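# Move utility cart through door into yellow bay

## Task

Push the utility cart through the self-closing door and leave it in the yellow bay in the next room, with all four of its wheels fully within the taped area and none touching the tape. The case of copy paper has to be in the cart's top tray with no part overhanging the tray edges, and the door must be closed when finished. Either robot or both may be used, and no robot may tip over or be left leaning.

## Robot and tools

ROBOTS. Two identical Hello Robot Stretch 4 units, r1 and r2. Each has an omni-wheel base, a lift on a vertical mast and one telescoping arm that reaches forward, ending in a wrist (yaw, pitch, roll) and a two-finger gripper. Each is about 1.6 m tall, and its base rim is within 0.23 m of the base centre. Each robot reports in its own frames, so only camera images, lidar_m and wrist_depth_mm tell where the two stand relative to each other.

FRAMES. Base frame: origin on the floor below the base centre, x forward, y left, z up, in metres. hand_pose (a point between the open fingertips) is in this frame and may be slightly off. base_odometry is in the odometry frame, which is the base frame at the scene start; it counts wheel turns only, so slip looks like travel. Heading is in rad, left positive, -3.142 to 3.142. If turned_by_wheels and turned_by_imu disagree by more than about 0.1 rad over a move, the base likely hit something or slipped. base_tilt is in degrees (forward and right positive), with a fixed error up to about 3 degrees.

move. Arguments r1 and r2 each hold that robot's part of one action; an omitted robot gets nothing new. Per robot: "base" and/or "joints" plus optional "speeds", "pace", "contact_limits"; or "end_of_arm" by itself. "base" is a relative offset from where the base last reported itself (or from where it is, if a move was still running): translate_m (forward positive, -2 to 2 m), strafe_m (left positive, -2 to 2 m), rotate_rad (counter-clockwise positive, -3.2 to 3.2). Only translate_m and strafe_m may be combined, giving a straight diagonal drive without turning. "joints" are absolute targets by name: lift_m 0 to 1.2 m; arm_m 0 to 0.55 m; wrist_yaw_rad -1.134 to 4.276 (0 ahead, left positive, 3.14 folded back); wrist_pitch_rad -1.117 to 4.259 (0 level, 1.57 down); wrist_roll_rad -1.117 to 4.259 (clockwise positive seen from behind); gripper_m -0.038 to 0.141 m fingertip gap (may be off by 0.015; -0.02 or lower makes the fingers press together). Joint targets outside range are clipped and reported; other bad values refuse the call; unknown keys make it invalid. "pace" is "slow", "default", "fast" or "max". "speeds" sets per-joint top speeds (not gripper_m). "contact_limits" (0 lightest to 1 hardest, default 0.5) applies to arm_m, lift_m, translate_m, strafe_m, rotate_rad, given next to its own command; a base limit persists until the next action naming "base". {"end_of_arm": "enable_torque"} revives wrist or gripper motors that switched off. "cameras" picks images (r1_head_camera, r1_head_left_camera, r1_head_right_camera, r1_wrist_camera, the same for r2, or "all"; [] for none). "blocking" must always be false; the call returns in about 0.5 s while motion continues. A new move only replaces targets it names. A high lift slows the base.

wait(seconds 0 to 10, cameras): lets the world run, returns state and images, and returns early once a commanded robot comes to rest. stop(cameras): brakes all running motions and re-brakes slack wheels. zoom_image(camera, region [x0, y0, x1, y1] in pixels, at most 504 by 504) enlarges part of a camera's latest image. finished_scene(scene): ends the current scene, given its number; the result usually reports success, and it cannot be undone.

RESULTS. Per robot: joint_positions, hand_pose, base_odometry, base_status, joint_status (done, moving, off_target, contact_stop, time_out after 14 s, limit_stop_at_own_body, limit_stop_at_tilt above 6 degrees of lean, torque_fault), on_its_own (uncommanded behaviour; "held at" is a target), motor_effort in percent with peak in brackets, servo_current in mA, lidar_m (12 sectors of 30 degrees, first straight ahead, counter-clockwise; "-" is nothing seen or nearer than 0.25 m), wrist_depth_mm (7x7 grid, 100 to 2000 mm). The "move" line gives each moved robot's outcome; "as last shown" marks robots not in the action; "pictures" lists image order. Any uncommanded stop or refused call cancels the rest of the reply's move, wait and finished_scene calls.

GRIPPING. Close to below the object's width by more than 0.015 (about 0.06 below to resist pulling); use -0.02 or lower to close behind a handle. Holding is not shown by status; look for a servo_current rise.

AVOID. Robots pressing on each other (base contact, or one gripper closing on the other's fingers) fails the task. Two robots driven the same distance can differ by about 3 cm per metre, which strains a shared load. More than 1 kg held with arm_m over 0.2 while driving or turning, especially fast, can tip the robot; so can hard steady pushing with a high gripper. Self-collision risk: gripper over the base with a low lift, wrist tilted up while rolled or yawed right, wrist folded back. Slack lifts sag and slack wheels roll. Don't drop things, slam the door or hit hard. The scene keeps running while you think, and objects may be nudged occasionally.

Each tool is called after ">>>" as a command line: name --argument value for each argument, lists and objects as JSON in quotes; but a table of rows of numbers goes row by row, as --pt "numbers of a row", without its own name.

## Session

>>> move --blocking false

Scene clock: 0.00 s.
r1.base_odometry: x=+0.000 y=+0.000 heading=+0.000
r1.turned_by_wheels: +0.000
r1.turned_by_imu: +0.000
r1.base_tilt: forward=-1.6 right=+1.3
r1.lidar_m: 0.96 1.73 2.02 2.40 3.92 1.60 0.85 0.77 0.78 0.89 0.77 0.78
r1.base_status: not commanded
r1.joint_positions: lift_m=+0.124 arm_m=+0.000 wrist_yaw_rad=+3.194 wrist_pitch_rad=+0.002 wrist_roll_rad=+0.000 gripper_m=+0.056
r1.joint_status: not commanded
r1.measured_speeds: all 0
r1.motor_effort: lift_m=+19 arm_m=-4 wheel_0=-2 wheel_1=+1 wheel_2=+0
r1.servo_current: wrist_yaw_rad=59 wrist_pitch_rad=46 wrist_roll_rad=46 gripper_m=39
r1.hand_pose: x=-0.1216 y=+0.0722 z=+0.3019 quat_wxyz=(-0.026, -0.001, +0.000, +1.000) (m; r1's base frame)
r1.wrist_depth_mm: - 135 - - - - - / - 123 135 - - - - / - 121 191 - - - - / 110 136 194 - - - - / 137 - - - 1618 - - / 226 - 190 1098 188 1160 1118 / 224 163 750 798 768 768 759
r2.base_odometry: x=+0.000 y=+0.000 heading=+0.000
r2.turned_by_wheels: +0.000
r2.turned_by_imu: +0.000
r2.base_tilt: forward=-0.6 right=+0.1
r2.lidar_m: 1.29 1.32 1.58 2.33 2.36 2.78 1.41 1.41 2.77 2.39 2.42 1.48
r2.base_status: not commanded
r2.joint_positions: lift_m=+0.200 arm_m=+0.000 wrist_yaw_rad=+3.211 wrist_pitch_rad=+0.001 wrist_roll_rad=+0.000 gripper_m=+0.056
r2.joint_status: not commanded
r2.measured_speeds: all 0
r2.motor_effort: lift_m=+18 arm_m=-4 wheel_0=-1 wheel_1=+1 wheel_2=+1
r2.servo_current: wrist_yaw_rad=46 wrist_pitch_rad=39 wrist_roll_rad=52 gripper_m=52
r2.hand_pose: x=-0.1229 y=+0.0671 z=+0.3779 quat_wxyz=(-0.035, -0.001, +0.000, +0.999) (m; r2's base frame)
r2.wrist_depth_mm: - - 137 - - - - / - - 137 - - - - / - 109 138 - - - - / - 140 175 - - - - / 214 - - - - - - / 213 1281 196 1255 190 1336 1182 / 208 243 866 - - 854 878
pictures: r1_head_camera, r1_head_left_camera, r1_head_right_camera, r1_wrist_camera, r2_head_camera, r2_head_left_camera, r2_head_right_camera, r2_wrist_camera
Images, in order (width x height): r1_head_camera 420x560, r1_head_left_camera 420x672, r1_head_right_camera 420x672, r1_wrist_camera 616x392, r2_head_camera 420x560, r2_head_left_camera 420x672, r2_head_right_camera 420x672, r2_wrist_camera 616x392.

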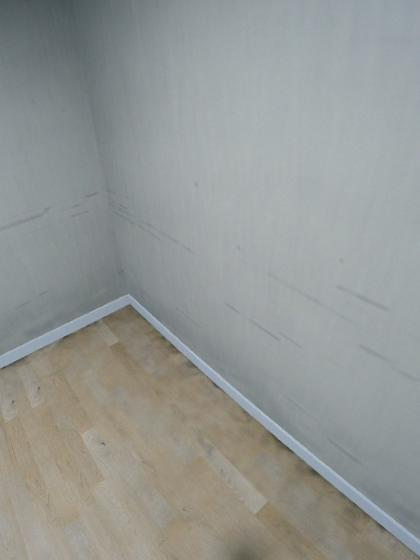

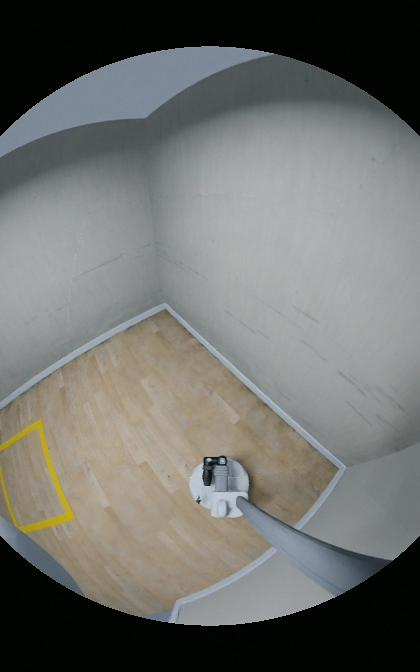

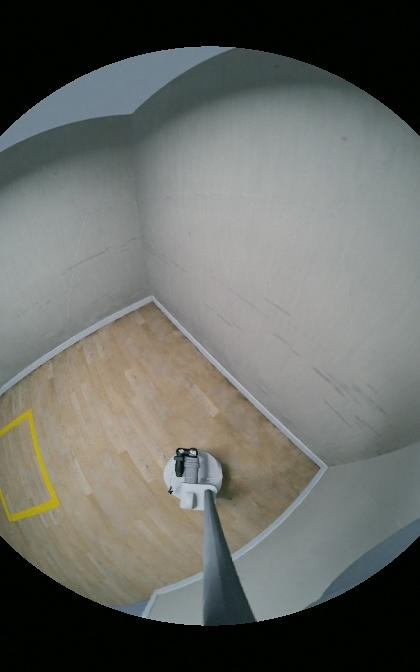

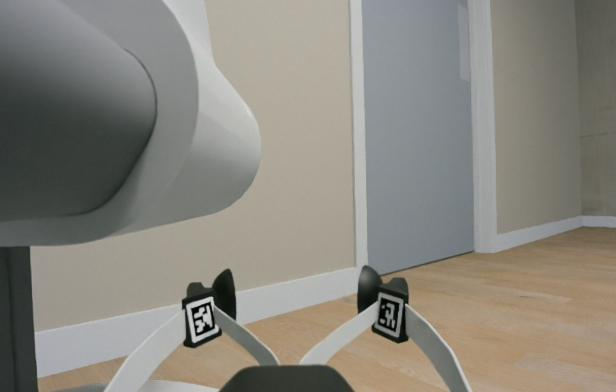

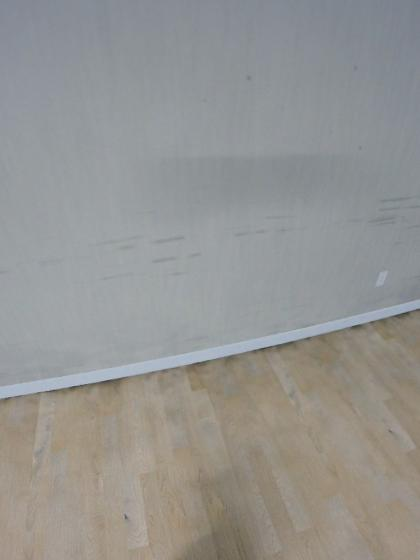

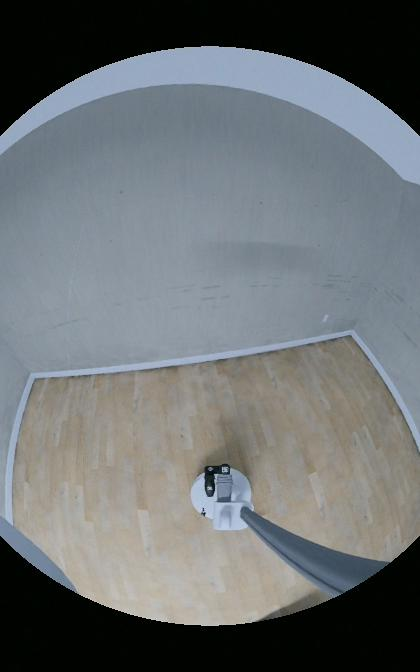

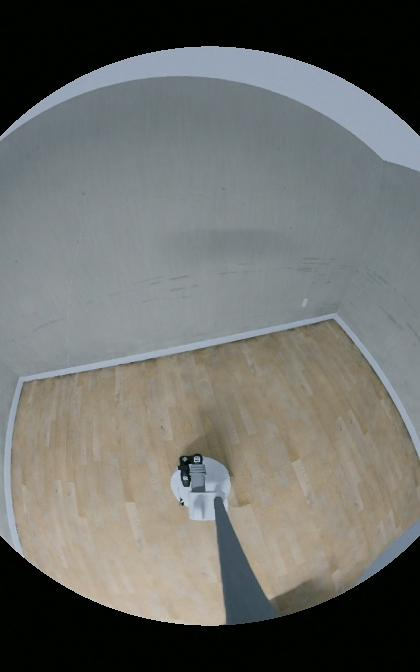

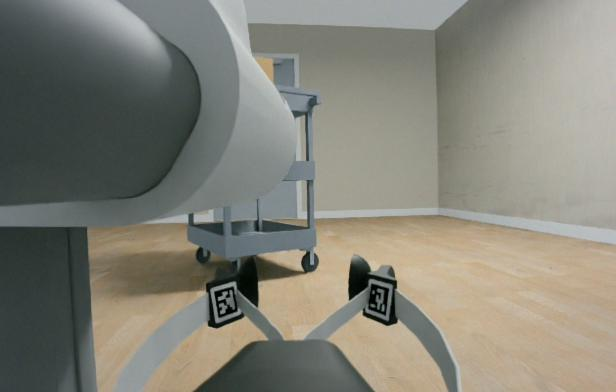

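>>> move --blocking false --cameras '[]' --r1 '{"base":{"rotate_rad":2.2},"pace":"default"}' --r2 '{"base":{"rotate_rad":3.1},"pace":"default"}'

>>> wait --seconds 6 --cameras '[]'

>>> wait --seconds 3 --cameras '["r1_head_camera","r1_head_left_camera","r1_head_right_camera","r2_head_camera","r2_head_left_camera"]'

Scene clock: 7.23 s.
move: r1 moving; r2 moving
r1.base_odometry: x=+0.000 y=+0.000 heading=+0.253
r1.turned_by_wheels: +0.253
r1.turned_by_imu: +0.253
r1.base_tilt: forward=-1.6 right=+1.3
r1.lidar_m: 1.15 2.01 2.11 2.98 2.65 1.07 0.80 0.74 0.81 0.80 0.72 0.82
r1.base_status: rotate_rad moving
r1.joint_positions: lift_m=+0.124 arm_m=+0.000 wrist_yaw_rad=+3.194 wrist_pitch_rad=+0.002 wrist_roll_rad=+0.000 gripper_m=+0.056
r1.joint_status: not commanded
r1.measured_speeds: translate_m=+0.000 strafe_m=+0.000 rotate_rad=+0.974 lift_m=+0.000 arm_m=+0.000 wrist_yaw_rad=+0.000 wrist_pitch_rad=+0.000 wrist_roll_rad=+0.000
r1.motor_effort: lift_m=+19(20) arm_m=-4(4) wheel_0=-7(9) wheel_1=-6(7) wheel_2=-6(7)
r1.servo_current: wrist_yaw_rad=46(59) wrist_pitch_rad=39(52) wrist_roll_rad=33(65) gripper_m=39(46)
r1.hand_pose: x=-0.1216 y=+0.0722 z=+0.3019 quat_wxyz=(-0.026, -0.001, +0.000, +1.000) (m; r1's base frame)
r1.wrist_depth_mm: - 135 - - - - 1808 / - 123 135 - - - 1808 / - 121 192 - - - 1756 / 111 136 195 - - - 1808 / 137 - - - - - 1756 / 226 - 190 976 188 1118 1138 / 224 152 759 798 778 750 759
r2.base_odometry: x=+0.000 y=+0.000 heading=+0.252
r2.turned_by_wheels: +0.252
r2.turned_by_imu: +0.245
r2.base_tilt: forward=-0.7 right=+0.0
r2.lidar_m: 1.29 1.38 1.94 2.33 2.46 3.37 1.44 3.35 2.49 2.40 1.84 1.36
r2.base_status: rotate_rad moving
r2.joint_positions: lift_m=+0.200 arm_m=+0.000 wrist_yaw_rad=+3.211 wrist_pitch_rad=+0.001 wrist_roll_rad=+0.000 gripper_m=+0.056
r2.joint_status: not commanded
r2.measured_speeds: translate_m=+0.002 strafe_m=+0.000 rotate_rad=+0.977 lift_m=+0.000 arm_m=+0.000 wrist_yaw_rad=+0.000 wrist_pitch_rad=+0.000 wrist_roll_rad=+0.000
r2.motor_effort: lift_m=+18(18) arm_m=-4(4) wheel_0=-4(9) wheel_1=-10(10) wheel_2=-10(11)
r2.servo_current: wrist_yaw_rad=52(52) wrist_pitch_rad=46(46) wrist_roll_rad=52(65) gripper_m=46(52)
r2.hand_pose: x=-0.1229 y=+0.0671 z=+0.3779 quat_wxyz=(-0.035, -0.001, +0.000, +0.999) (m; r2's base frame)
r2.wrist_depth_mm: - - 137 - - - - / - - 137 1756 - - - / - 109 138 286 - - - / - 140 176 - - - - / 214 - - - - - - / 213 1281 196 1308 190 1336 1182 / 208 242 878 - - 854 878
pictures: none
No camera images: "cameras" was empty.

Scene clock: 9.13 s.
earlier move: r1 done; r2 moving
r1.base_odometry: x=+0.000 y=+0.000 heading=+2.200
r1.turned_by_wheels: +1.947
r1.turned_by_imu: +1.958
r1.base_tilt: forward=-1.6 right=+1.3
r1.lidar_m: 3.89 1.25 0.82 0.74 0.77 0.85 0.76 0.79 1.01 2.02 2.04 2.59
r1.base_status: done
r1.joint_positions: lift_m=+0.124 arm_m=+0.000 wrist_yaw_rad=+3.194 wrist_pitch_rad=+0.002 wrist_roll_rad=+0.000 gripper_m=+0.056
r1.joint_status: not commanded
r1.measured_speeds: all 0
r1.motor_effort: lift_m=+19(20) arm_m=-4(4) wheel_0=-1(10) wheel_1=+1(9) wheel_2=+1(8)
r1.servo_current: wrist_yaw_rad=46(65) wrist_pitch_rad=39(52) wrist_roll_rad=59(65) gripper_m=46(52)
r1.hand_pose: x=-0.1216 y=+0.0722 z=+0.3019 quat_wxyz=(-0.026, -0.001, +0.000, +1.000) (m; r1's base frame)
r1.wrist_depth_mm: - 135 - - - - - / - 123 135 - - - - / - 121 191 - - - - / 111 136 194 - - - - / 137 - - - - - - / 216 - 190 - 187 - - / 224 750 759 143 778 759 759
r2.base_odometry: x=+0.000 y=+0.000 heading=+3.078
r2.turned_by_wheels: +2.826
r2.turned_by_imu: +2.750
r2.base_tilt: forward=-0.7 right=+0.1
r2.lidar_m: 1.46 1.38 2.88 2.39 2.38 1.58 1.30 1.31 1.50 2.35 2.34 2.65
r2.base_status: rotate_rad moving
r2.joint_positions: lift_m=+0.200 arm_m=+0.000 wrist_yaw_rad=+3.211 wrist_pitch_rad=+0.001 wrist_roll_rad=+0.000 gripper_m=+0.056
r2.joint_status: not commanded
r2.measured_speeds: translate_m=+0.000 strafe_m=+0.000 rotate_rad=+0.324 lift_m=+0.000 arm_m=+0.000 wrist_yaw_rad=+0.000 wrist_pitch_rad=+0.000 wrist_roll_rad=+0.000
r2.motor_effort: lift_m=+18(18) arm_m=-4(4) wheel_0=-4(10) wheel_1=-5(10) wheel_2=-3(13)
r2.servo_current: wrist_yaw_rad=33(52) wrist_pitch_rad=39(46) wrist_roll_rad=46(65) gripper_m=46(52)
r2.hand_pose: x=-0.1228 y=+0.0671 z=+0.3779 quat_wxyz=(-0.035, -0.001, +0.000, +0.999) (m; r2's base frame)
r2.wrist_depth_mm: - - 137 - - - - / - 107 137 - - - - / - 110 138 235 - - - / - 140 165 - - - - / 216 - - - - - - / 214 1182 192 1182 190 1308 1229 / 211 245 878 - - 854 866
wait: 1.90 of 6 s (r1 has come to rest)
pictures: none
No camera images: "cameras" was empty.

Scene clock: 9.57 s.
earlier move: r2 done
r1.base_odometry: x=+0.000 y=+0.000 heading=+2.200
r1.turned_by_wheels: +0.000
r1.turned_by_imu: +0.000
r1.base_tilt: forward=-1.6 right=+1.3
r1.lidar_m: 3.92 1.26 0.82 0.75 0.75 0.84 0.77 0.79 1.01 2.02 2.05 2.60
r1.base_status: done
r1.joint_positions: lift_m=+0.124 arm_m=+0.000 wrist_yaw_rad=+3.194 wrist_pitch_rad=+0.002 wrist_roll_rad=+0.000 gripper_m=+0.056
r1.joint_status: not commanded
r1.measured_speeds: all 0
r1.motor_effort: lift_m=+20(20) arm_m=-4(4) wheel_0=-1(10) wheel_1=+1(9) wheel_2=+1(8)
r1.servo_current: wrist_yaw_rad=39(65) wrist_pitch_rad=46(52) wrist_roll_rad=39(65) gripper_m=39(52)
r1.hand_pose: x=-0.1216 y=+0.0722 z=+0.3019 quat_wxyz=(-0.026, -0.001, +0.000, +1.000) (m; r1's base frame)
r1.wrist_depth_mm: - 135 - - - - - / - 123 135 - - - - / - 121 191 - - - - / 110 136 195 - - - - / 137 - - - - - - / 216 - 190 - 187 - - / 224 759 759 143 788 759 750
r2.base_odometry: x=+0.000 y=+0.000 heading=+3.099
r2.turned_by_wheels: +0.022
r2.turned_by_imu: +0.021
r2.base_tilt: forward=-0.7 right=+0.1
r2.lidar_m: 1.44 1.40 2.85 2.39 2.36 1.57 1.33 1.28 1.50 2.35 2.34 2.68
r2.base_status: done
r2.joint_positions: lift_m=+0.200 arm_m=+0.000 wrist_yaw_rad=+3.211 wrist_pitch_rad=+0.001 wrist_roll_rad=+0.000 gripper_m=+0.056
r2.joint_status: not commanded
r2.measured_speeds: all 0
r2.motor_effort: lift_m=+18(18) arm_m=-4(4) wheel_0=-3(10) wheel_1=-2(10) wheel_2=-4(13)
r2.servo_current: wrist_yaw_rad=52(52) wrist_pitch_rad=39(46) wrist_roll_rad=46(65) gripper_m=52(52)
r2.hand_pose: x=-0.1228 y=+0.0671 z=+0.3779 quat_wxyz=(-0.035, -0.001, +0.000, +0.999) (m; r2's base frame)
r2.wrist_depth_mm: - - 137 - - - - / - 107 137 - - - - / - 110 138 236 - - - / - 140 165 - - - - / 216 - - - - - - / 213 1182 192 1182 190 1308 1182 / 211 245 878 - - 842 878
wait: 0.43 of 3 s (r2 has come to rest)
pictures: r1_head_camera, r1_head_left_camera, r1_head_right_camera, r2_head_camera, r2_head_left_camera
Images, in order (width x height): r1_head_camera 420x560, r1_head_left_camera 420x672, r1_head_right_camera 420x672, r2_head_camera 420x560, r2_head_left_camera 420x672.

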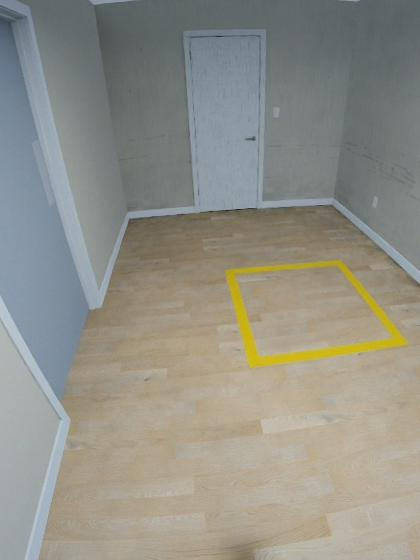

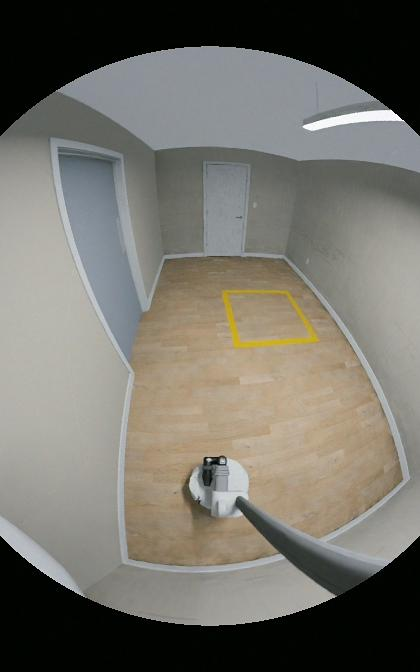

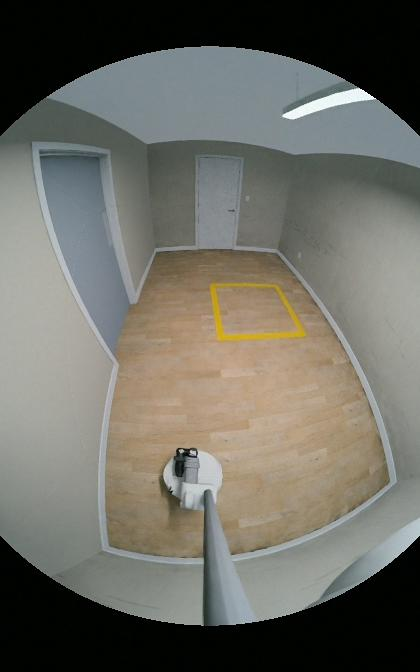

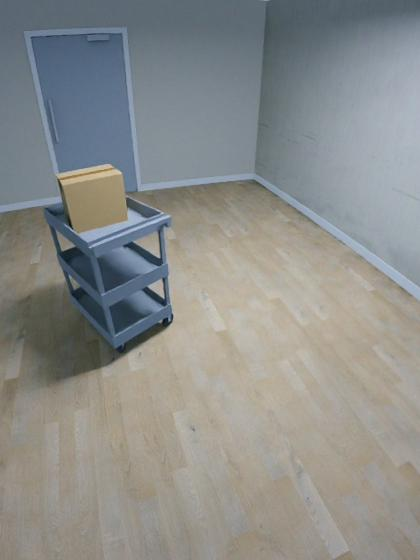

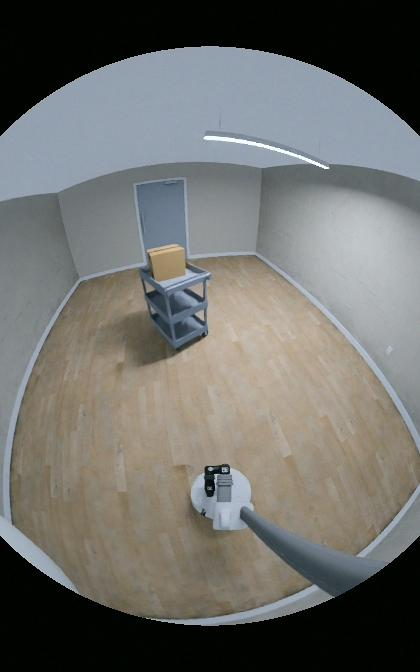

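>>> move --blocking false --cameras '["r1_head_camera","r1_head_left_camera","r2_head_camera","r2_head_left_camera"]'

>>> zoom_image --camera "r2_head_camera" --region '[0, 100, 220, 380]'

>>> zoom_image --camera "r1_head_camera" --region '[0, 150, 200, 450]'

Scene clock: 57.90 s.
r1.base_odometry: x=+0.000 y=+0.000 heading=+2.200
r1.turned_by_wheels: +0.000
r1.turned_by_imu: +0.000
r1.base_tilt: forward=-1.6 right=+1.3
r1.lidar_m: 3.91 1.26 0.82 0.74 0.75 0.86 0.76 0.80 0.99 2.02 2.06 2.61
r1.base_status: done
r1.joint_positions: lift_m=+0.124 arm_m=+0.000 wrist_yaw_rad=+3.194 wrist_pitch_rad=+0.002 wrist_roll_rad=+0.000 gripper_m=+0.056
r1.joint_status: not commanded
r1.measured_speeds: all 0
r1.motor_effort: lift_m=+19(20) arm_m=-4(4) wheel_0=-2(10) wheel_1=+1(9) wheel_2=+1(8)
r1.servo_current: wrist_yaw_rad=39(65) wrist_pitch_rad=39(52) wrist_roll_rad=46(65) gripper_m=39(52)
r1.hand_pose: x=-0.1216 y=+0.0722 z=+0.3019 quat_wxyz=(-0.026, -0.001, +0.000, +1.000) (m; r1's base frame)
r1.wrist_depth_mm: - 135 - - - - - / - 123 135 - - - - / - 121 191 - - - - / 110 135 193 - - - - / 137 - - - - - - / 216 - 190 - 187 - - / 224 750 750 143 778 759 750
r2.base_odometry: x=+0.000 y=+0.000 heading=+3.099
r2.turned_by_wheels: +0.000
r2.turned_by_imu: +0.000
r2.base_tilt: forward=-0.7 right=+0.1
r2.lidar_m: 1.45 1.40 2.86 2.38 2.36 1.58 1.31 1.31 1.51 2.34 2.33 2.69
r2.base_status: done
r2.joint_positions: lift_m=+0.200 arm_m=+0.000 wrist_yaw_rad=+3.211 wrist_pitch_rad=+0.001 wrist_roll_rad=+0.000 gripper_m=+0.056
r2.joint_status: not commanded
r2.measured_speeds: all 0
r2.motor_effort: lift_m=+18(18) arm_m=-4(4) wheel_0=-3(10) wheel_1=-3(10) wheel_2=-4(13)
r2.servo_current: wrist_yaw_rad=52(52) wrist_pitch_rad=39(46) wrist_roll_rad=59(65) gripper_m=46(52)
r2.hand_pose: x=-0.1228 y=+0.0671 z=+0.3779 quat_wxyz=(-0.035, -0.001, +0.000, +0.999) (m; r2's base frame)
r2.wrist_depth_mm: - - 137 - - - - / - 107 137 - - - - / - 110 138 235 - - - / - 140 165 - - - - / 216 - - - - - - / 213 1182 193 1182 190 1336 1182 / 211 244 878 - - 854 878
pictures: r1_head_camera, r1_head_left_camera, r2_head_camera, r2_head_left_camera
Images, in order (width x height): r1_head_camera 420x560, r1_head_left_camera 420x672, r2_head_camera 420x560, r2_head_left_camera 420x672.

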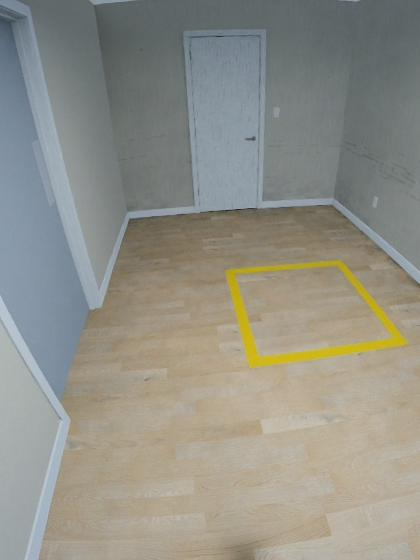

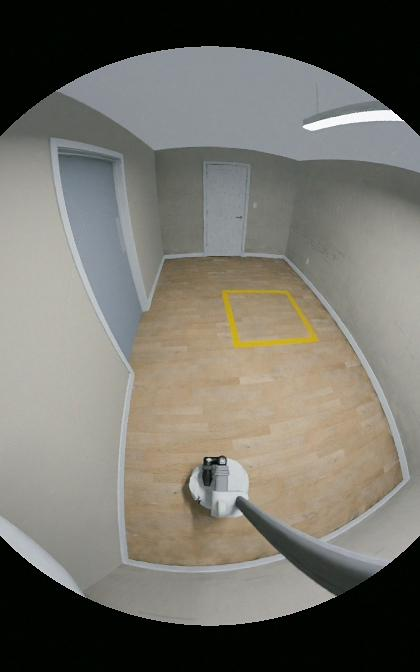

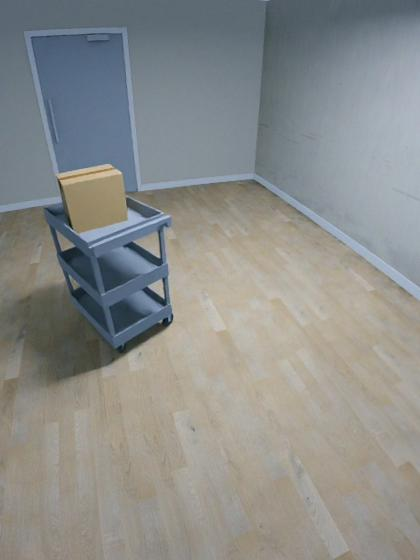

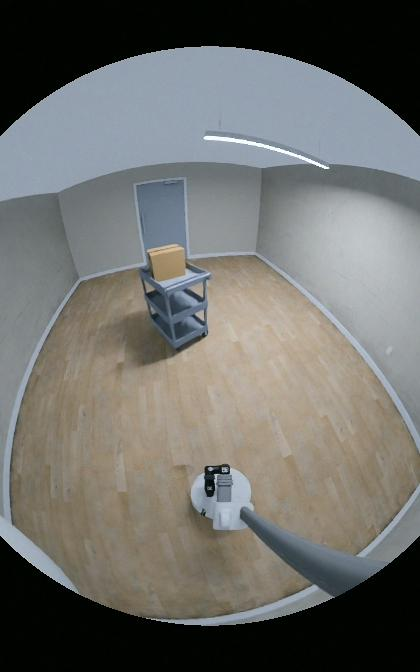

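Scaled by 1.800 from the camera's 420x560 image, which has a finer 1200x1600 frame.

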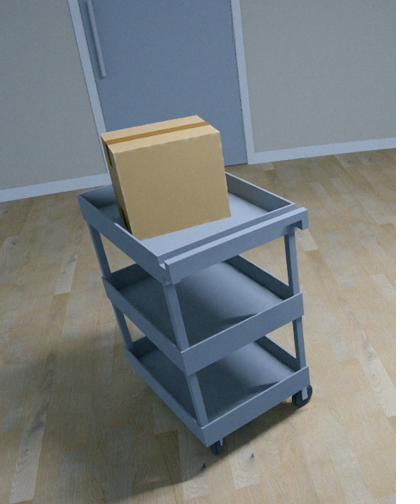

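Scaled by 1.680 from the camera's 420x560 image, which has a finer 600x800 frame.

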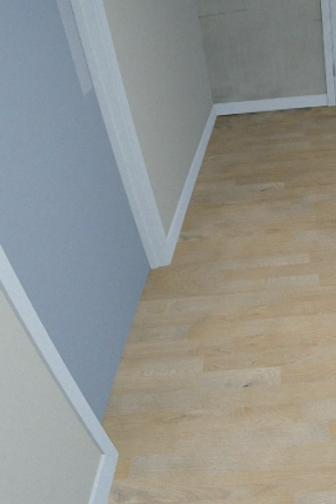

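>>> move --blocking false --cameras '[]' --r1 '{"base":{"translate_m":1.53}}' --r2 '{"base":{"translate_m":0.72,"strafe_m":-0.07}}'

>>> wait --seconds 4 --cameras '[]'

>>> move --blocking false --cameras '[]' --r2 '{"base":{"rotate_rad":0.73},"joints":{"lift_m":0.682,"wrist_yaw_rad":0,"wrist_pitch_rad":0,"wrist_roll_rad":1.57,"gripper_m":0.1}}'

>>> wait --seconds 4 --cameras '[]'

>>> move --blocking false --cameras '[]' --r1 '{"base":{"rotate_rad":1.67}}'

>>> wait --seconds 2.5 --cameras '["r1_head_camera","r1_head_right_camera","r2_head_camera","r2_wrist_camera"]'

Scene clock: 90.60 s.
move: r1 moving; r2 moving
r1.base_odometry: x=-0.018 y=+0.025 heading=+2.200
r1.turned_by_wheels: +0.000
r1.turned_by_imu: +0.000
r1.base_tilt: forward=-1.6 right=+1.3
r1.lidar_m: 3.88 1.25 0.84 0.75 0.76 0.88 0.81 0.82 1.07 1.98 2.04 2.61
r1.base_status: translate_m moving
r1.joint_positions: lift_m=+0.124 arm_m=+0.000 wrist_yaw_rad=+3.194 wrist_pitch_rad=+0.002 wrist_roll_rad=+0.000 gripper_m=+0.056
r1.joint_status: not commanded
r1.measured_speeds: translate_m=+0.122 strafe_m=+0.000 rotate_rad=-0.001 lift_m=+0.000 arm_m=+0.000 wrist_yaw_rad=+0.000 wrist_pitch_rad=+0.000 wrist_roll_rad=+0.000
r1.motor_effort: lift_m=+20(20) arm_m=-4(4) wheel_0=+4(7) wheel_1=+6(6) wheel_2=-9(10)
r1.servo_current: wrist_yaw_rad=52(65) wrist_pitch_rad=46(46) wrist_roll_rad=33(59) gripper_m=39(46)
r1.hand_pose: x=-0.1216 y=+0.0722 z=+0.3019 quat_wxyz=(-0.026, -0.001, +0.000, +1.000) (m; r1's base frame)
r1.wrist_depth_mm: - 135 - - - - - / - 122 145 - - - - / - 121 190 - - - - / 110 136 193 - - - - / 137 - - - - - - / 215 - 190 - 187 - - / 224 750 741 798 778 750 759
r2.base_odometry: x=-0.031 y=+0.004 heading=+3.099
r2.turned_by_wheels: +0.000
r2.turned_by_imu: +0.001
r2.base_tilt: forward=-0.7 right=+0.1
r2.lidar_m: 1.42 1.38 2.87 2.39 2.42 1.61 1.34 1.34 1.53 2.33 2.32 2.67
r2.base_status: translate_m moving; strafe_m moving
r2.joint_positions: lift_m=+0.200 arm_m=+0.000 wrist_yaw_rad=+3.211 wrist_pitch_rad=+0.001 wrist_roll_rad=+0.000 gripper_m=+0.056
r2.joint_status: not commanded
r2.measured_speeds: translate_m=+0.122 strafe_m=-0.014 rotate_rad=-0.002 lift_m=+0.000 arm_m=+0.000 wrist_yaw_rad=+0.000 wrist_pitch_rad=+0.000 wrist_roll_rad=+0.000
r2.motor_effort: lift_m=+18(18) arm_m=-4(4) wheel_0=+7(10) wheel_1=+7(7) wheel_2=-12(13)
r2.servo_current: wrist_yaw_rad=39(52) wrist_pitch_rad=46(46) wrist_roll_rad=46(59) gripper_m=46(52)
r2.hand_pose: x=-0.1228 y=+0.0671 z=+0.3779 quat_wxyz=(-0.035, -0.001, +0.000, +0.999) (m; r2's base frame)
r2.wrist_depth_mm: - - 137 - - - - / - 107 137 - - - - / - 113 139 235 - - - / - 139 165 - - - - / 216 - - - - - - / 213 1182 192 1182 190 1366 1205 / 211 244 878 - - 854 866
pictures: none
No camera images: "cameras" was empty.

Scene clock: 94.00 s.
earlier move: r1 moving; r2 done
r1.base_odometry: x=-0.583 y=+0.801 heading=+2.200
r1.turned_by_wheels: +0.000
r1.turned_by_imu: +0.000
r1.base_tilt: forward=-1.6 right=+1.3
r1.lidar_m: 2.91 1.44 1.02 0.86 0.90 1.11 1.74 1.80 2.08 1.89 1.92 2.42
r1.base_status: translate_m moving
r1.joint_positions: lift_m=+0.124 arm_m=+0.000 wrist_yaw_rad=+3.194 wrist_pitch_rad=+0.002 wrist_roll_rad=+0.000 gripper_m=+0.056
r1.joint_status: not commanded
r1.measured_speeds: translate_m=+0.300 strafe_m=+0.000 rotate_rad=-0.001 lift_m=+0.000 arm_m=+0.000 wrist_yaw_rad=+0.000 wrist_pitch_rad=+0.000 wrist_roll_rad=+0.000
r1.motor_effort: lift_m=+20(20) arm_m=-4(4) wheel_0=+4(8) wheel_1=+5(7) wheel_2=-5(10)
r1.servo_current: wrist_yaw_rad=46(72) wrist_pitch_rad=33(52) wrist_roll_rad=46(65) gripper_m=39(46)
r1.hand_pose: x=-0.1216 y=+0.0722 z=+0.3019 quat_wxyz=(-0.026, -0.001, +0.000, +1.000) (m; r1's base frame)
r1.wrist_depth_mm: - 135 - - - - - / - 122 135 - - - - / - 120 189 - - - - / 110 135 193 - - - - / 137 - - - 1808 - - / 1008 1205 191 1182 187 1118 1008 / 750 759 750 788 768 768 750
r2.base_odometry: x=-0.716 y=+0.100 heading=+3.100
r2.turned_by_wheels: +0.000
r2.turned_by_imu: +0.001
r2.base_tilt: forward=-0.7 right=+0.1
r2.lidar_m: 0.91 0.79 3.18 2.64 2.65 2.34 1.98 1.99 2.28 2.07 2.06 2.36
r2.base_status: done
r2.joint_positions: lift_m=+0.200 arm_m=+0.000 wrist_yaw_rad=+3.211 wrist_pitch_rad=+0.001 wrist_roll_rad=+0.000 gripper_m=+0.056
r2.joint_status: not commanded
r2.measured_speeds: all 0
r2.motor_effort: lift_m=+18(18) arm_m=-4(4) wheel_0=+3(12) wheel_1=+4(8) wheel_2=-3(14)
r2.servo_current: wrist_yaw_rad=39(65) wrist_pitch_rad=33(52) wrist_roll_rad=52(59) gripper_m=46(59)
r2.hand_pose: x=-0.1228 y=+0.0671 z=+0.3779 quat_wxyz=(-0.035, -0.001, +0.000, +0.999) (m; r2's base frame)
r2.wrist_depth_mm: - - 137 - - - - / - 107 137 - - - - / - 113 138 - - - - / - 139 178 - - - - / 216 - - - - - - / 212 1281 196 1281 190 1336 1182 / 211 245 878 - - 854 878
wait: 3.40 of 4 s (r2 has come to rest)
pictures: none
No camera images: "cameras" was empty.

Scene clock: 94.50 s.
earlier move: r1 moving
move: r2 moving
r1.base_odometry: x=-0.672 y=+0.922 heading=+2.200
r1.turned_by_wheels: +0.000
r1.turned_by_imu: +0.000
r1.base_tilt: forward=-1.6 right=+1.2
r1.lidar_m: 2.80 1.48 1.07 0.89 0.90 1.16 1.90 1.96 2.04 1.88 1.89 2.42
r1.base_status: translate_m moving
r1.joint_positions: lift_m=+0.124 arm_m=+0.000 wrist_yaw_rad=+3.194 wrist_pitch_rad=+0.002 wrist_roll_rad=+0.000 gripper_m=+0.056
r1.joint_status: not commanded
r1.measured_speeds: translate_m=+0.300 strafe_m=+0.000 rotate_rad=-0.004 lift_m=+0.000 arm_m=+0.000 wrist_yaw_rad=+0.000 wrist_pitch_rad=+0.000 wrist_roll_rad=+0.000
r1.motor_effort: lift_m=+20(20) arm_m=-3(4) wheel_0=+3(7) wheel_1=+4(6) wheel_2=-5(7)
r1.servo_current: wrist_yaw_rad=59(59) wrist_pitch_rad=39(52) wrist_roll_rad=46(59) gripper_m=39(46)
r1.hand_pose: x=-0.1216 y=+0.0722 z=+0.3019 quat_wxyz=(-0.026, -0.001, +0.000, +1.000) (m; r1's base frame)
r1.wrist_depth_mm: - 135 - - - - - / - 122 145 - - - - / - 121 189 - - - - / 110 135 204 - - - - / 137 - 1921 - - - - / 991 1229 193 1205 188 1138 991 / 750 750 759 788 778 759 768
r2.base_odometry: x=-0.716 y=+0.100 heading=-2.932
r2.turned_by_wheels: +0.252
r2.turned_by_imu: +0.245
r2.base_tilt: forward=-0.7 right=+0.1
r2.lidar_m: 0.81 0.78 2.82 2.65 2.75 2.11 1.93 2.06 2.17 2.06 2.13 2.85
r2.base_status: rotate_rad moving
r2.joint_positions: lift_m=+0.238 arm_m=+0.000 wrist_yaw_rad=+2.649 wrist_pitch_rad=+0.001 wrist_roll_rad=+0.588 gripper_m=+0.075
r2.joint_status: lift_m moving; wrist_yaw_rad moving; wrist_pitch_rad moving; wrist_roll_rad moving; gripper_m moving
r2.measured_speeds: translate_m=-0.001 strafe_m=+0.001 rotate_rad=+0.976 lift_m=+0.146 arm_m=+0.000 wrist_yaw_rad=-1.743 wrist_pitch_rad=+0.000 wrist_roll_rad=+1.820
r2.motor_effort: lift_m=+21(24) arm_m=-4(5) wheel_0=-5(10) wheel_1=-9(10) wheel_2=-10(11)
r2.servo_current: wrist_yaw_rad=91(130) wrist_pitch_rad=46(59) wrist_roll_rad=85(85) gripper_m=111(111)
r2.hand_pose: x=-0.0417 y=+0.2135 z=+0.4157 quat_wxyz=(+0.234, +0.070, +0.281, +0.928) (m; r2's base frame)
r2.wrist_depth_mm: - - - - - - - / - - - - - - - / - - - - - - 1756 / - - - - - 1618 1182 / - - - - 1661 1118 866 / 248 - 189 1618 189 842 683 / - 139 1708 - 820 661 574
pictures: none
No camera images: "cameras" was empty.

Scene clock: 96.70 s.
earlier move: r1 done; r2 moving
r1.base_odometry: x=-0.901 y=+1.237 heading=+2.200
r1.turned_by_wheels: +0.000
r1.turned_by_imu: +0.000
r1.base_tilt: forward=-1.6 right=+1.3
r1.lidar_m: 2.40 1.54 1.09 1.01 1.00 1.22 2.30 2.33 2.02 1.81 1.86 2.37
r1.base_status: done
r1.joint_positions: lift_m=+0.124 arm_m=+0.000 wrist_yaw_rad=+3.194 wrist_pitch_rad=+0.002 wrist_roll_rad=+0.000 gripper_m=+0.056
r1.joint_status: not commanded
r1.measured_speeds: all 0
r1.motor_effort: lift_m=+20(20) arm_m=-4(4) wheel_0=+1(8) wheel_1=+0(6) wheel_2=+2(7)
r1.servo_current: wrist_yaw_rad=52(65) wrist_pitch_rad=33(52) wrist_roll_rad=46(72) gripper_m=46(46)
r1.hand_pose: x=-0.1216 y=+0.0722 z=+0.3019 quat_wxyz=(-0.026, -0.001, +0.000, +1.000) (m; r1's base frame)
r1.wrist_depth_mm: - 135 - - - - - / - 123 146 - - - - / - 121 191 - - - - / 111 135 207 - - - - / 216 - - - - - - / 1025 1205 193 1182 187 1160 1025 / 750 759 759 788 788 759 741
r2.base_odometry: x=-0.716 y=+0.100 heading=-2.454
r2.turned_by_wheels: +0.477
r2.turned_by_imu: +0.465
r2.base_tilt: forward=-0.7 right=+0.1
r2.lidar_m: 0.77 2.89 2.66 2.70 2.13 1.98 2.03 2.22 2.06 2.10 2.73 0.82
r2.base_status: done
r2.joint_positions: lift_m=+0.682 arm_m=+0.000 wrist_yaw_rad=+0.003 wrist_pitch_rad=+0.001 wrist_roll_rad=+1.568 gripper_m=+0.100
r2.joint_status: lift_m moving; wrist_yaw_rad moving; wrist_pitch_rad moving; wrist_roll_rad moving; the others done
r2.measured_speeds: all 0
r2.motor_effort: lift_m=+21(26) arm_m=-4(5) wheel_0=-4(11) wheel_1=-3(10) wheel_2=-5(12)
r2.servo_current: wrist_yaw_rad=59(150) wrist_pitch_rad=59(65) wrist_roll_rad=46(104) gripper_m=52(111)
r2.hand_pose: x=+0.4596 y=-0.0866 z=+0.8596 quat_wxyz=(+0.708, +0.706, +0.001, +0.001) (m; r2's base frame)
r2.wrist_depth_mm: - - - 621 - 621 1138 / - - - 627 - 627 866 / - - 842 621 - 627 - / - - 878 621 - 621 - / - - - 621 - 621 1078 / - - 193 - 195 1537 1182 / - - - - - 1863 1182
wait: 2.20 of 4 s (r1 has come to rest)
pictures: none
No camera images: "cameras" was empty.

Scene clock: 97.20 s.
earlier move: r2 done
move: r1 moving
r1.base_odometry: x=-0.901 y=+1.237 heading=+2.453
r1.turned_by_wheels: +0.252
r1.turned_by_imu: +0.253
r1.base_tilt: forward=-1.6 right=+1.3
r1.lidar_m: 2.38 1.19 1.04 1.00 1.02 1.58 2.28 2.38 1.86 1.83 1.99 2.44
r1.base_status: rotate_rad moving
r1.joint_positions: lift_m=+0.124 arm_m=+0.000 wrist_yaw_rad=+3.194 wrist_pitch_rad=+0.002 wrist_roll_rad=+0.000 gripper_m=+0.056
r1.joint_status: not commanded
r1.measured_speeds: translate_m=+0.002 strafe_m=-0.001 rotate_rad=+0.973 lift_m=+0.000 arm_m=+0.000 wrist_yaw_rad=+0.000 wrist_pitch_rad=+0.000 wrist_roll_rad=+0.000
r1.motor_effort: lift_m=+20(20) arm_m=-4(4) wheel_0=-6(7) wheel_1=-7(8) wheel_2=-7(7)
r1.servo_current: wrist_yaw_rad=39(59) wrist_pitch_rad=39(52) wrist_roll_rad=46(59) gripper_m=46(46)
r1.hand_pose: x=-0.1216 y=+0.0722 z=+0.3019 quat_wxyz=(-0.026, -0.001, +0.000, +1.000) (m; r1's base frame)
r1.wrist_depth_mm: - 135 - - - - - / - 124 146 - - - - / - 121 191 - - - - / 111 136 207 - - - - / 216 - - - - - - / 991 1205 193 1205 187 1138 1098 / 750 750 759 798 778 750 768
r2.base_odometry: x=-0.716 y=+0.100 heading=-2.454
r2.turned_by_wheels: +0.000
r2.turned_by_imu: +0.000
r2.base_tilt: forward=-0.7 right=+0.0
r2.lidar_m: 0.78 2.88 2.62 2.69 2.11 1.96 2.02 2.22 2.05 2.10 2.71 0.83
r2.base_status: not commanded
r2.joint_positions: lift_m=+0.682 arm_m=+0.000 wrist_yaw_rad=+0.003 wrist_pitch_rad=+0.001 wrist_roll_rad=+1.568 gripper_m=+0.100
r2.joint_status: all done
r2.measured_speeds: all 0
r2.motor_effort: lift_m=+21(21) arm_m=-4(4) wheel_0=-4(5) wheel_1=-2(3) wheel_2=-5(5)
r2.servo_current: wrist_yaw_rad=46(52) wrist_pitch_rad=39(46) wrist_roll_rad=52(59) gripper_m=52(52)
r2.hand_pose: x=+0.4596 y=-0.0866 z=+0.8596 quat_wxyz=(+0.708, +0.706, +0.001, +0.001) (m; r2's base frame)
r2.wrist_depth_mm: - - - 621 - 621 1118 / - - - 621 - 621 866 / - - 854 621 - 615 - / - - 878 627 - 627 - / - - - 627 - 621 1098 / - - 192 - 194 1537 1182 / - - - - - 1921 1205
pictures: none
No camera images: "cameras" was empty.

Scene clock: 98.83 s.
earlier move: r1 done
r1.base_odometry: x=-0.901 y=+1.237 heading=-2.413
r1.turned_by_wheels: +1.417
r1.turned_by_imu: +1.425
r1.base_tilt: forward=-1.6 right=+1.3
r1.lidar_m: 1.02 1.02 1.30 2.28 2.37 1.94 1.83 1.90 2.56 2.41 1.42 1.08
r1.base_status: done
r1.joint_positions: lift_m=+0.124 arm_m=+0.000 wrist_yaw_rad=+3.194 wrist_pitch_rad=+0.002 wrist_roll_rad=+0.000 gripper_m=+0.056
r1.joint_status: not commanded
r1.measured_speeds: all 0
r1.motor_effort: lift_m=+19(20) arm_m=-4(4) wheel_0=-3(9) wheel_1=-2(8) wheel_2=+0(8)
r1.servo_current: wrist_yaw_rad=59(59) wrist_pitch_rad=46(52) wrist_roll_rad=46(65) gripper_m=39(46)
r1.hand_pose: x=-0.1216 y=+0.0722 z=+0.3019 quat_wxyz=(-0.026, -0.001, +0.000, +1.000) (m; r1's base frame)
r1.wrist_depth_mm: - 135 - - - - - / - 123 135 - - - - / - 121 191 - - - - / 110 136 194 - - - - / 137 1708 - 1983 1863 1808 1756 / 228 1205 191 1205 187 1138 1098 / 741 759 759 143 788 759 750
r2.base_odometry: x=-0.716 y=+0.100 heading=-2.454
r2.turned_by_wheels: +0.000
r2.turned_by_imu: +0.000
r2.base_tilt: forward=-0.7 right=+0.1
r2.lidar_m: 0.79 2.87 2.65 2.72 2.15 1.99 2.01 2.20 2.06 2.11 2.68 0.84
r2.base_status: not commanded
r2.joint_positions: lift_m=+0.682 arm_m=+0.000 wrist_yaw_rad=+0.003 wrist_pitch_rad=+0.001 wrist_roll_rad=+1.568 gripper_m=+0.100
r2.joint_status: all done
r2.measured_speeds: all 0
r2.motor_effort: lift_m=+21(21) arm_m=-4(4) wheel_0=-4(5) wheel_1=-2(3) wheel_2=-5(5)
r2.servo_current: wrist_yaw_rad=46(59) wrist_pitch_rad=39(46) wrist_roll_rad=46(59) gripper_m=52(59)
r2.hand_pose: x=+0.4596 y=-0.0866 z=+0.8596 quat_wxyz=(+0.708, +0.706, +0.001, +0.001) (m; r2's base frame)
r2.wrist_depth_mm: - - - 615 - 621 1118 / - - - 621 - 627 878 / - - 842 621 - 621 - / - - 866 627 - 621 - / - - - 627 - 627 1078 / - - 193 - 194 1537 1182 / - - - - - 1863 1205
wait: 1.63 of 2.5 s (r1 has come to rest)
pictures: r1_head_camera, r1_head_right_camera, r2_head_camera, r2_wrist_camera
Images, in order (width x height): r1_head_camera 420x560, r1_head_right_camera 420x672, r2_head_camera 420x560, r2_wrist_camera 616x392.

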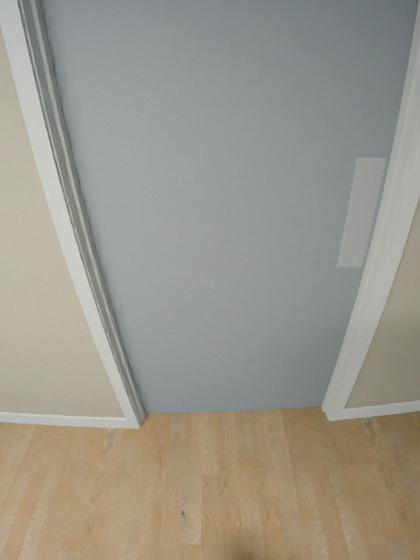

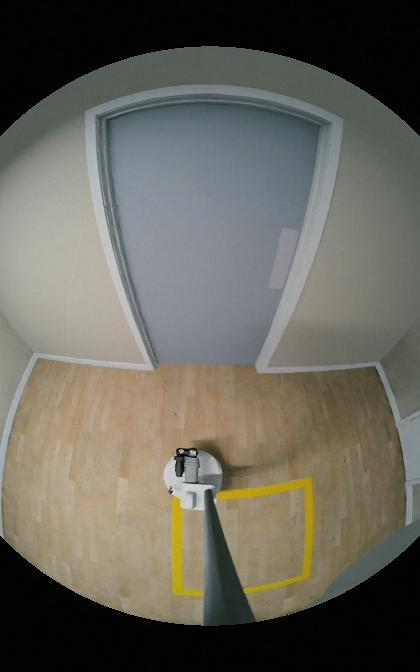

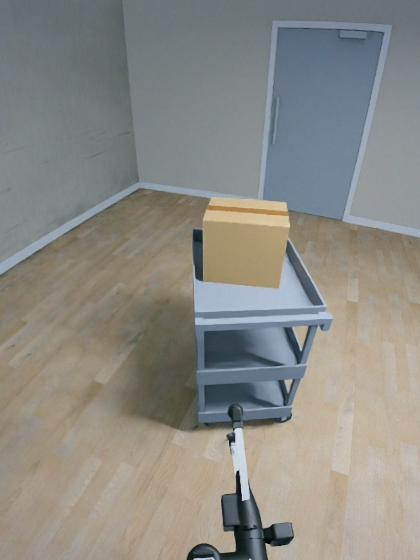

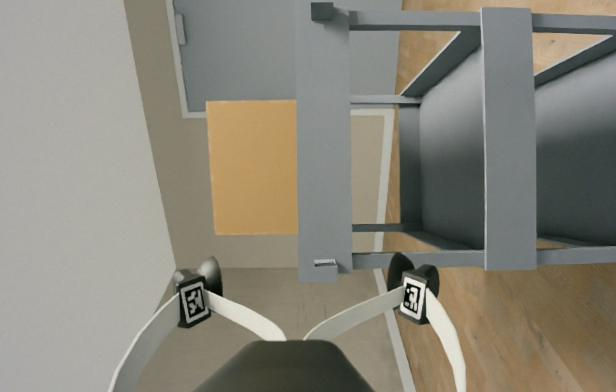

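>>> move --blocking false --cameras '[]' --r2 '{"base":{"translate_m":0.2,"strafe_m":-0.095}}'

>>> wait --seconds 2 --cameras '["r2_head_camera","r2_wrist_camera"]'

>>> zoom_image --camera "r2_head_camera" --region '[160, 160, 360, 420]'

Scene clock: 114.93 s.
move: r2 moving
r1: as last shown
r1.turned_by_wheels: +0.000
r1.turned_by_imu: +0.000
r1.lidar_m: 1.02 1.03 1.29 2.27 2.37 1.93 1.83 1.91 2.56 2.43 1.41 1.08
r1.motor_effort: lift_m=+19(20) arm_m=-4(4) wheel_0=-3(4) wheel_1=-2(2) wheel_2=+0(0)
r1.servo_current: wrist_yaw_rad=46(59) wrist_pitch_rad=46(46) wrist_roll_rad=52(65) gripper_m=46(46)
r1.wrist_depth_mm: - 135 - - - - - / - 123 135 - - - - / - 121 192 - - - - / 111 136 194 - - - - / 137 1708 - 1863 1808 1708 1708 / 227 1229 191 1182 187 1138 1098 / 750 759 750 143 788 768 750
r2.base_odometry: x=-0.750 y=+0.092 heading=-2.454
r2.turned_by_wheels: +0.000
r2.turned_by_imu: +0.000
r2.base_tilt: forward=-0.7 right=+0.1
r2.lidar_m: 0.76 2.85 2.63 2.69 2.15 2.00 2.06 2.23 2.06 2.12 2.74 0.80
r2.base_status: translate_m moving; strafe_m moving
r2.joint_positions: lift_m=+0.682 arm_m=+0.000 wrist_yaw_rad=+0.003 wrist_pitch_rad=+0.001 wrist_roll_rad=+1.568 gripper_m=+0.100
r2.joint_status: not commanded
r2.measured_speeds: translate_m=+0.120 strafe_m=-0.059 rotate_rad=-0.001 lift_m=+0.000 arm_m=+0.000 wrist_yaw_rad=+0.000 wrist_pitch_rad=+0.000 wrist_roll_rad=+0.000
r2.motor_effort: lift_m=+21(22) arm_m=-4(4) wheel_0=+11(11) wheel_1=+4(6) wheel_2=-12(15)
r2.servo_current: wrist_yaw_rad=59(59) wrist_pitch_rad=39(46) wrist_roll_rad=39(52) gripper_m=46(59)
r2.hand_pose: x=+0.4596 y=-0.0866 z=+0.8596 quat_wxyz=(+0.708, +0.706, +0.001, +0.001) (m; r2's base frame)
r2.wrist_depth_mm: - - - 597 - 585 1078 / - - - 603 - 597 842 / - - 809 597 - 603 - / - - 842 597 - 597 - / - - - 603 1098 603 - / - - 193 - 193 1499 1182 / - - - - - 1921 1205
pictures: none
No camera images: "cameras" was empty.

Scene clock: 116.50 s.
earlier move: r2 done
r1.base_odometry: x=-0.901 y=+1.237 heading=-2.413
r1.turned_by_wheels: +0.000
r1.turned_by_imu: +0.000
r1.base_tilt: forward=-1.6 right=+1.3
r1.lidar_m: 1.02 1.03 1.31 2.29 2.36 1.94 1.82 1.93 2.55 2.42 1.41 1.06
r1.base_status: not commanded
r1.joint_positions: lift_m=+0.124 arm_m=+0.000 wrist_yaw_rad=+3.194 wrist_pitch_rad=+0.002 wrist_roll_rad=+0.000 gripper_m=+0.056
r1.joint_status: not commanded
r1.measured_speeds: all 0
r1.motor_effort: lift_m=+19(20) arm_m=-4(4) wheel_0=-4(4) wheel_1=-2(2) wheel_2=+0(0)
r1.servo_current: wrist_yaw_rad=46(72) wrist_pitch_rad=39(52) wrist_roll_rad=59(65) gripper_m=46(52)
r1.hand_pose: x=-0.1216 y=+0.0722 z=+0.3019 quat_wxyz=(-0.026, -0.001, +0.000, +1.000) (m; r1's base frame)
r1.wrist_depth_mm: - 135 - - - - - / - 123 135 - - - - / - 121 191 - - - - / 110 136 193 - - - - / 137 1708 - 1863 1808 1756 1708 / 229 1205 193 1182 187 1118 1118 / 750 759 750 143 778 768 759
r2.base_odometry: x=-0.931 y=+0.047 heading=-2.454
r2.turned_by_wheels: +0.000
r2.turned_by_imu: +0.001
r2.base_tilt: forward=-0.7 right=+0.1
r2.lidar_m: 0.57 2.88 2.67 2.71 2.34 2.20 2.26 2.21 2.05 2.12 2.71 0.63
r2.base_status: done
r2.joint_positions: lift_m=+0.682 arm_m=+0.000 wrist_yaw_rad=+0.003 wrist_pitch_rad=+0.001 wrist_roll_rad=+1.568 gripper_m=+0.100
r2.joint_status: not commanded
r2.measured_speeds: all 0
r2.motor_effort: lift_m=+21(22) arm_m=-4(4) wheel_0=+1(11) wheel_1=+3(6) wheel_2=-2(15)
r2.servo_current: wrist_yaw_rad=46(65) wrist_pitch_rad=39(52) wrist_roll_rad=33(59) gripper_m=46(59)
r2.hand_pose: x=+0.4596 y=-0.0866 z=+0.8596 quat_wxyz=(+0.708, +0.706, +0.001, +0.001) (m; r2's base frame)
r2.wrist_depth_mm: - - - 424 430 430 427 / - - - 427 - 904 424 / - - 634 427 1008 - 424 / - - 640 427 1025 - 427 / - - 668 427 427 - 427 / - - 192 368 192 - 424 / - - - - - 449 433
wait: 1.57 of 2 s (r2 has come to rest)
pictures: r2_head_camera, r2_wrist_camera
Images, in order (width x height): r2_head_camera 420x560, r2_wrist_camera 616x392.

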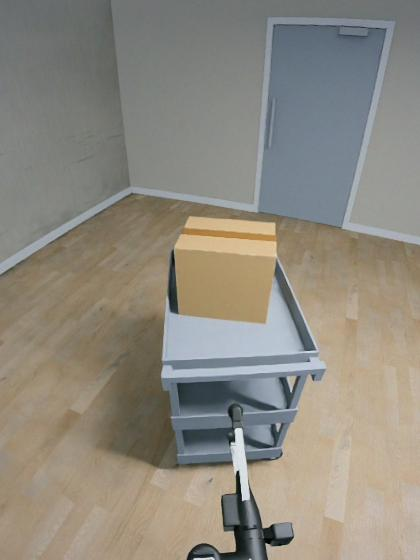

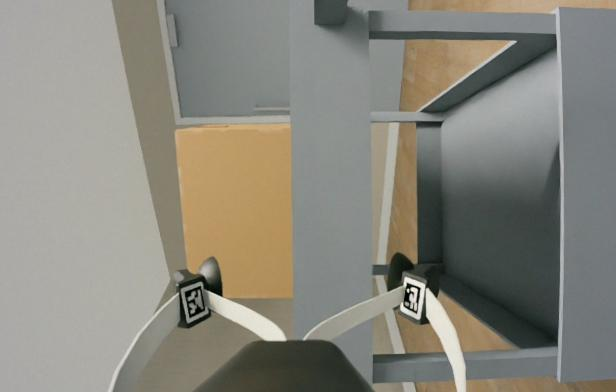

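Scaled by 1.938 from the camera's 420x560 image, which has a finer 1200x1600 frame.

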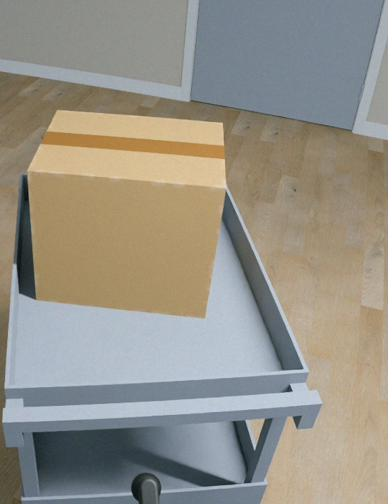

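>>> move --blocking false --cameras '[]' --r2 '{"base":{"translate_m":0.05,"strafe_m":-0.03},"joints":{"arm_m":0.15}}'

>>> wait --seconds 2 --cameras '["r2_head_camera","r2_wrist_camera"]'

Scene clock: 127.30 s.
move: r2 moving
r1: as last shown
r1.lidar_m: 1.01 1.02 1.32 2.28 2.37 1.95 1.83 1.89 2.55 2.41 1.42 1.07
r1.motor_effort: lift_m=+20(20) arm_m=-4(4) wheel_0=-3(3) wheel_1=-2(2) wheel_2=+0(0)
r1.servo_current: wrist_yaw_rad=46(65) wrist_pitch_rad=39(46) wrist_roll_rad=52(72) gripper_m=39(46)
r1.wrist_depth_mm: - 135 - - - - - / - 123 135 - - - - / - 121 191 - - - - / 111 136 194 - - - - / 137 1708 - 1921 1808 1708 1708 / 228 1229 191 1182 187 1138 1118 / 750 759 750 143 788 768 759
r2.base_odometry: x=-0.966 y=+0.042 heading=-2.455
r2.turned_by_wheels: -0.001
r2.turned_by_imu: +0.000
r2.base_tilt: forward=-0.7 right=+0.1
r2.lidar_m: 0.56 2.89 2.66 2.73 2.40 2.25 2.26 2.21 2.06 2.10 2.74 0.60
r2.base_status: translate_m moving; strafe_m moving
r2.joint_positions: lift_m=+0.682 arm_m=+0.051 wrist_yaw_rad=+0.003 wrist_pitch_rad=+0.001 wrist_roll_rad=+1.568 gripper_m=+0.100
r2.joint_status: arm_m moving
r2.measured_speeds: translate_m=+0.107 strafe_m=-0.066 rotate_rad=+0.001 lift_m=+0.000 arm_m=+0.196 wrist_yaw_rad=-0.001 wrist_pitch_rad=+0.000 wrist_roll_rad=+0.001
r2.motor_effort: lift_m=+21(21) arm_m=+8(11) wheel_0=+4(11) wheel_1=-5(7) wheel_2=-9(13)
r2.servo_current: wrist_yaw_rad=46(59) wrist_pitch_rad=33(46) wrist_roll_rad=46(52) gripper_m=52(52)
r2.hand_pose: x=+0.5101 y=-0.0867 z=+0.8596 quat_wxyz=(+0.708, +0.706, +0.001, +0.001) (m; r2's base frame)
r2.wrist_depth_mm: - - - 355 362 500 370 / - - - 355 - 1618 - / - - 559 355 357 - - / - - 569 353 355 - - / - - 585 355 357 - - / - - 195 298 194 - - / - - - - - 1921 512
pictures: none
No camera images: "cameras" was empty.

Scene clock: 128.30 s.
earlier move: r2 done
r1.base_odometry: x=-0.901 y=+1.237 heading=-2.413
r1.turned_by_wheels: +0.000
r1.turned_by_imu: +0.000
r1.base_tilt: forward=-1.6 right=+1.3
r1.lidar_m: 1.01 1.03 1.32 2.27 2.36 1.93 1.84 1.89 2.54 2.41 1.42 1.05
r1.base_status: not commanded
r1.joint_positions: lift_m=+0.124 arm_m=+0.000 wrist_yaw_rad=+3.194 wrist_pitch_rad=+0.002 wrist_roll_rad=+0.000 gripper_m=+0.056
r1.joint_status: not commanded
r1.measured_speeds: all 0
r1.motor_effort: lift_m=+20(20) arm_m=-4(4) wheel_0=-3(4) wheel_1=-2(2) wheel_2=+0(0)
r1.servo_current: wrist_yaw_rad=46(65) wrist_pitch_rad=39(46) wrist_roll_rad=39(72) gripper_m=33(46)
r1.hand_pose: x=-0.1216 y=+0.0722 z=+0.3019 quat_wxyz=(-0.026, -0.001, +0.000, +1.000) (m; r1's base frame)
r1.wrist_depth_mm: - 135 - - - - - / - 123 135 - - - - / - 121 191 - - - - / 111 136 194 - - - - / 137 1661 - 1921 1808 1808 1708 / 228 1255 192 1205 187 1138 1118 / 750 750 759 143 798 759 768
r2.base_odometry: x=-0.989 y=+0.038 heading=-2.454
r2.turned_by_wheels: +0.000
r2.turned_by_imu: +0.001
r2.base_tilt: forward=-0.7 right=+0.1
r2.lidar_m: 0.54 2.89 2.66 2.70 2.44 2.25 2.30 2.20 2.06 2.08 2.68 0.59
r2.base_status: done
r2.joint_positions: lift_m=+0.682 arm_m=+0.150 wrist_yaw_rad=-0.001 wrist_pitch_rad=+0.001 wrist_roll_rad=+1.569 gripper_m=+0.100
r2.joint_status: all done
r2.measured_speeds: all 0
r2.motor_effort: lift_m=+21(21) arm_m=+8(16) wheel_0=+1(11) wheel_1=-2(7) wheel_2=-2(13)
r2.servo_current: wrist_yaw_rad=46(59) wrist_pitch_rad=39(46) wrist_roll_rad=59(65) gripper_m=52(52)
r2.hand_pose: x=+0.6089 y=-0.0878 z=+0.8596 quat_wxyz=(+0.708, +0.706, +0.000, -0.001) (m; r2's base frame)
r2.wrist_depth_mm: - - - 187 248 1708 1160 / - - - 248 248 1661 - / - - 449 186 246 854 - / - 462 462 186 246 831 - / - - 466 185 245 831 - / - - 195 185 193 - - / - - 496 - 243 1863 -
wait: 1.00 of 2 s (r2 has come to rest)
pictures: r2_head_camera, r2_wrist_camera
Images, in order (width x height): r2_head_camera 420x560, r2_wrist_camera 616x392.

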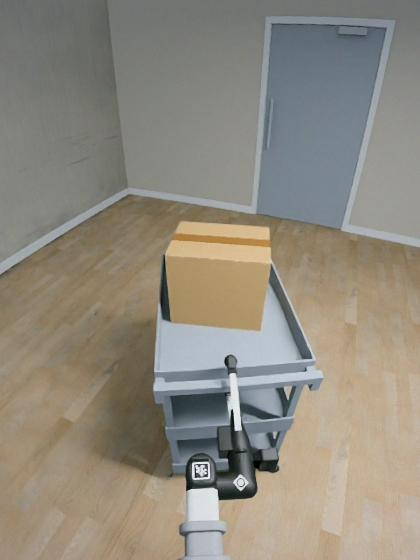

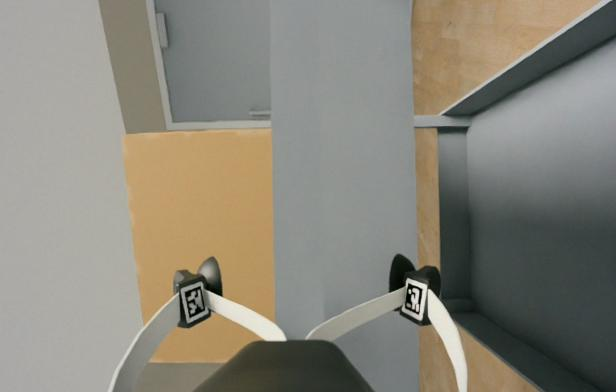

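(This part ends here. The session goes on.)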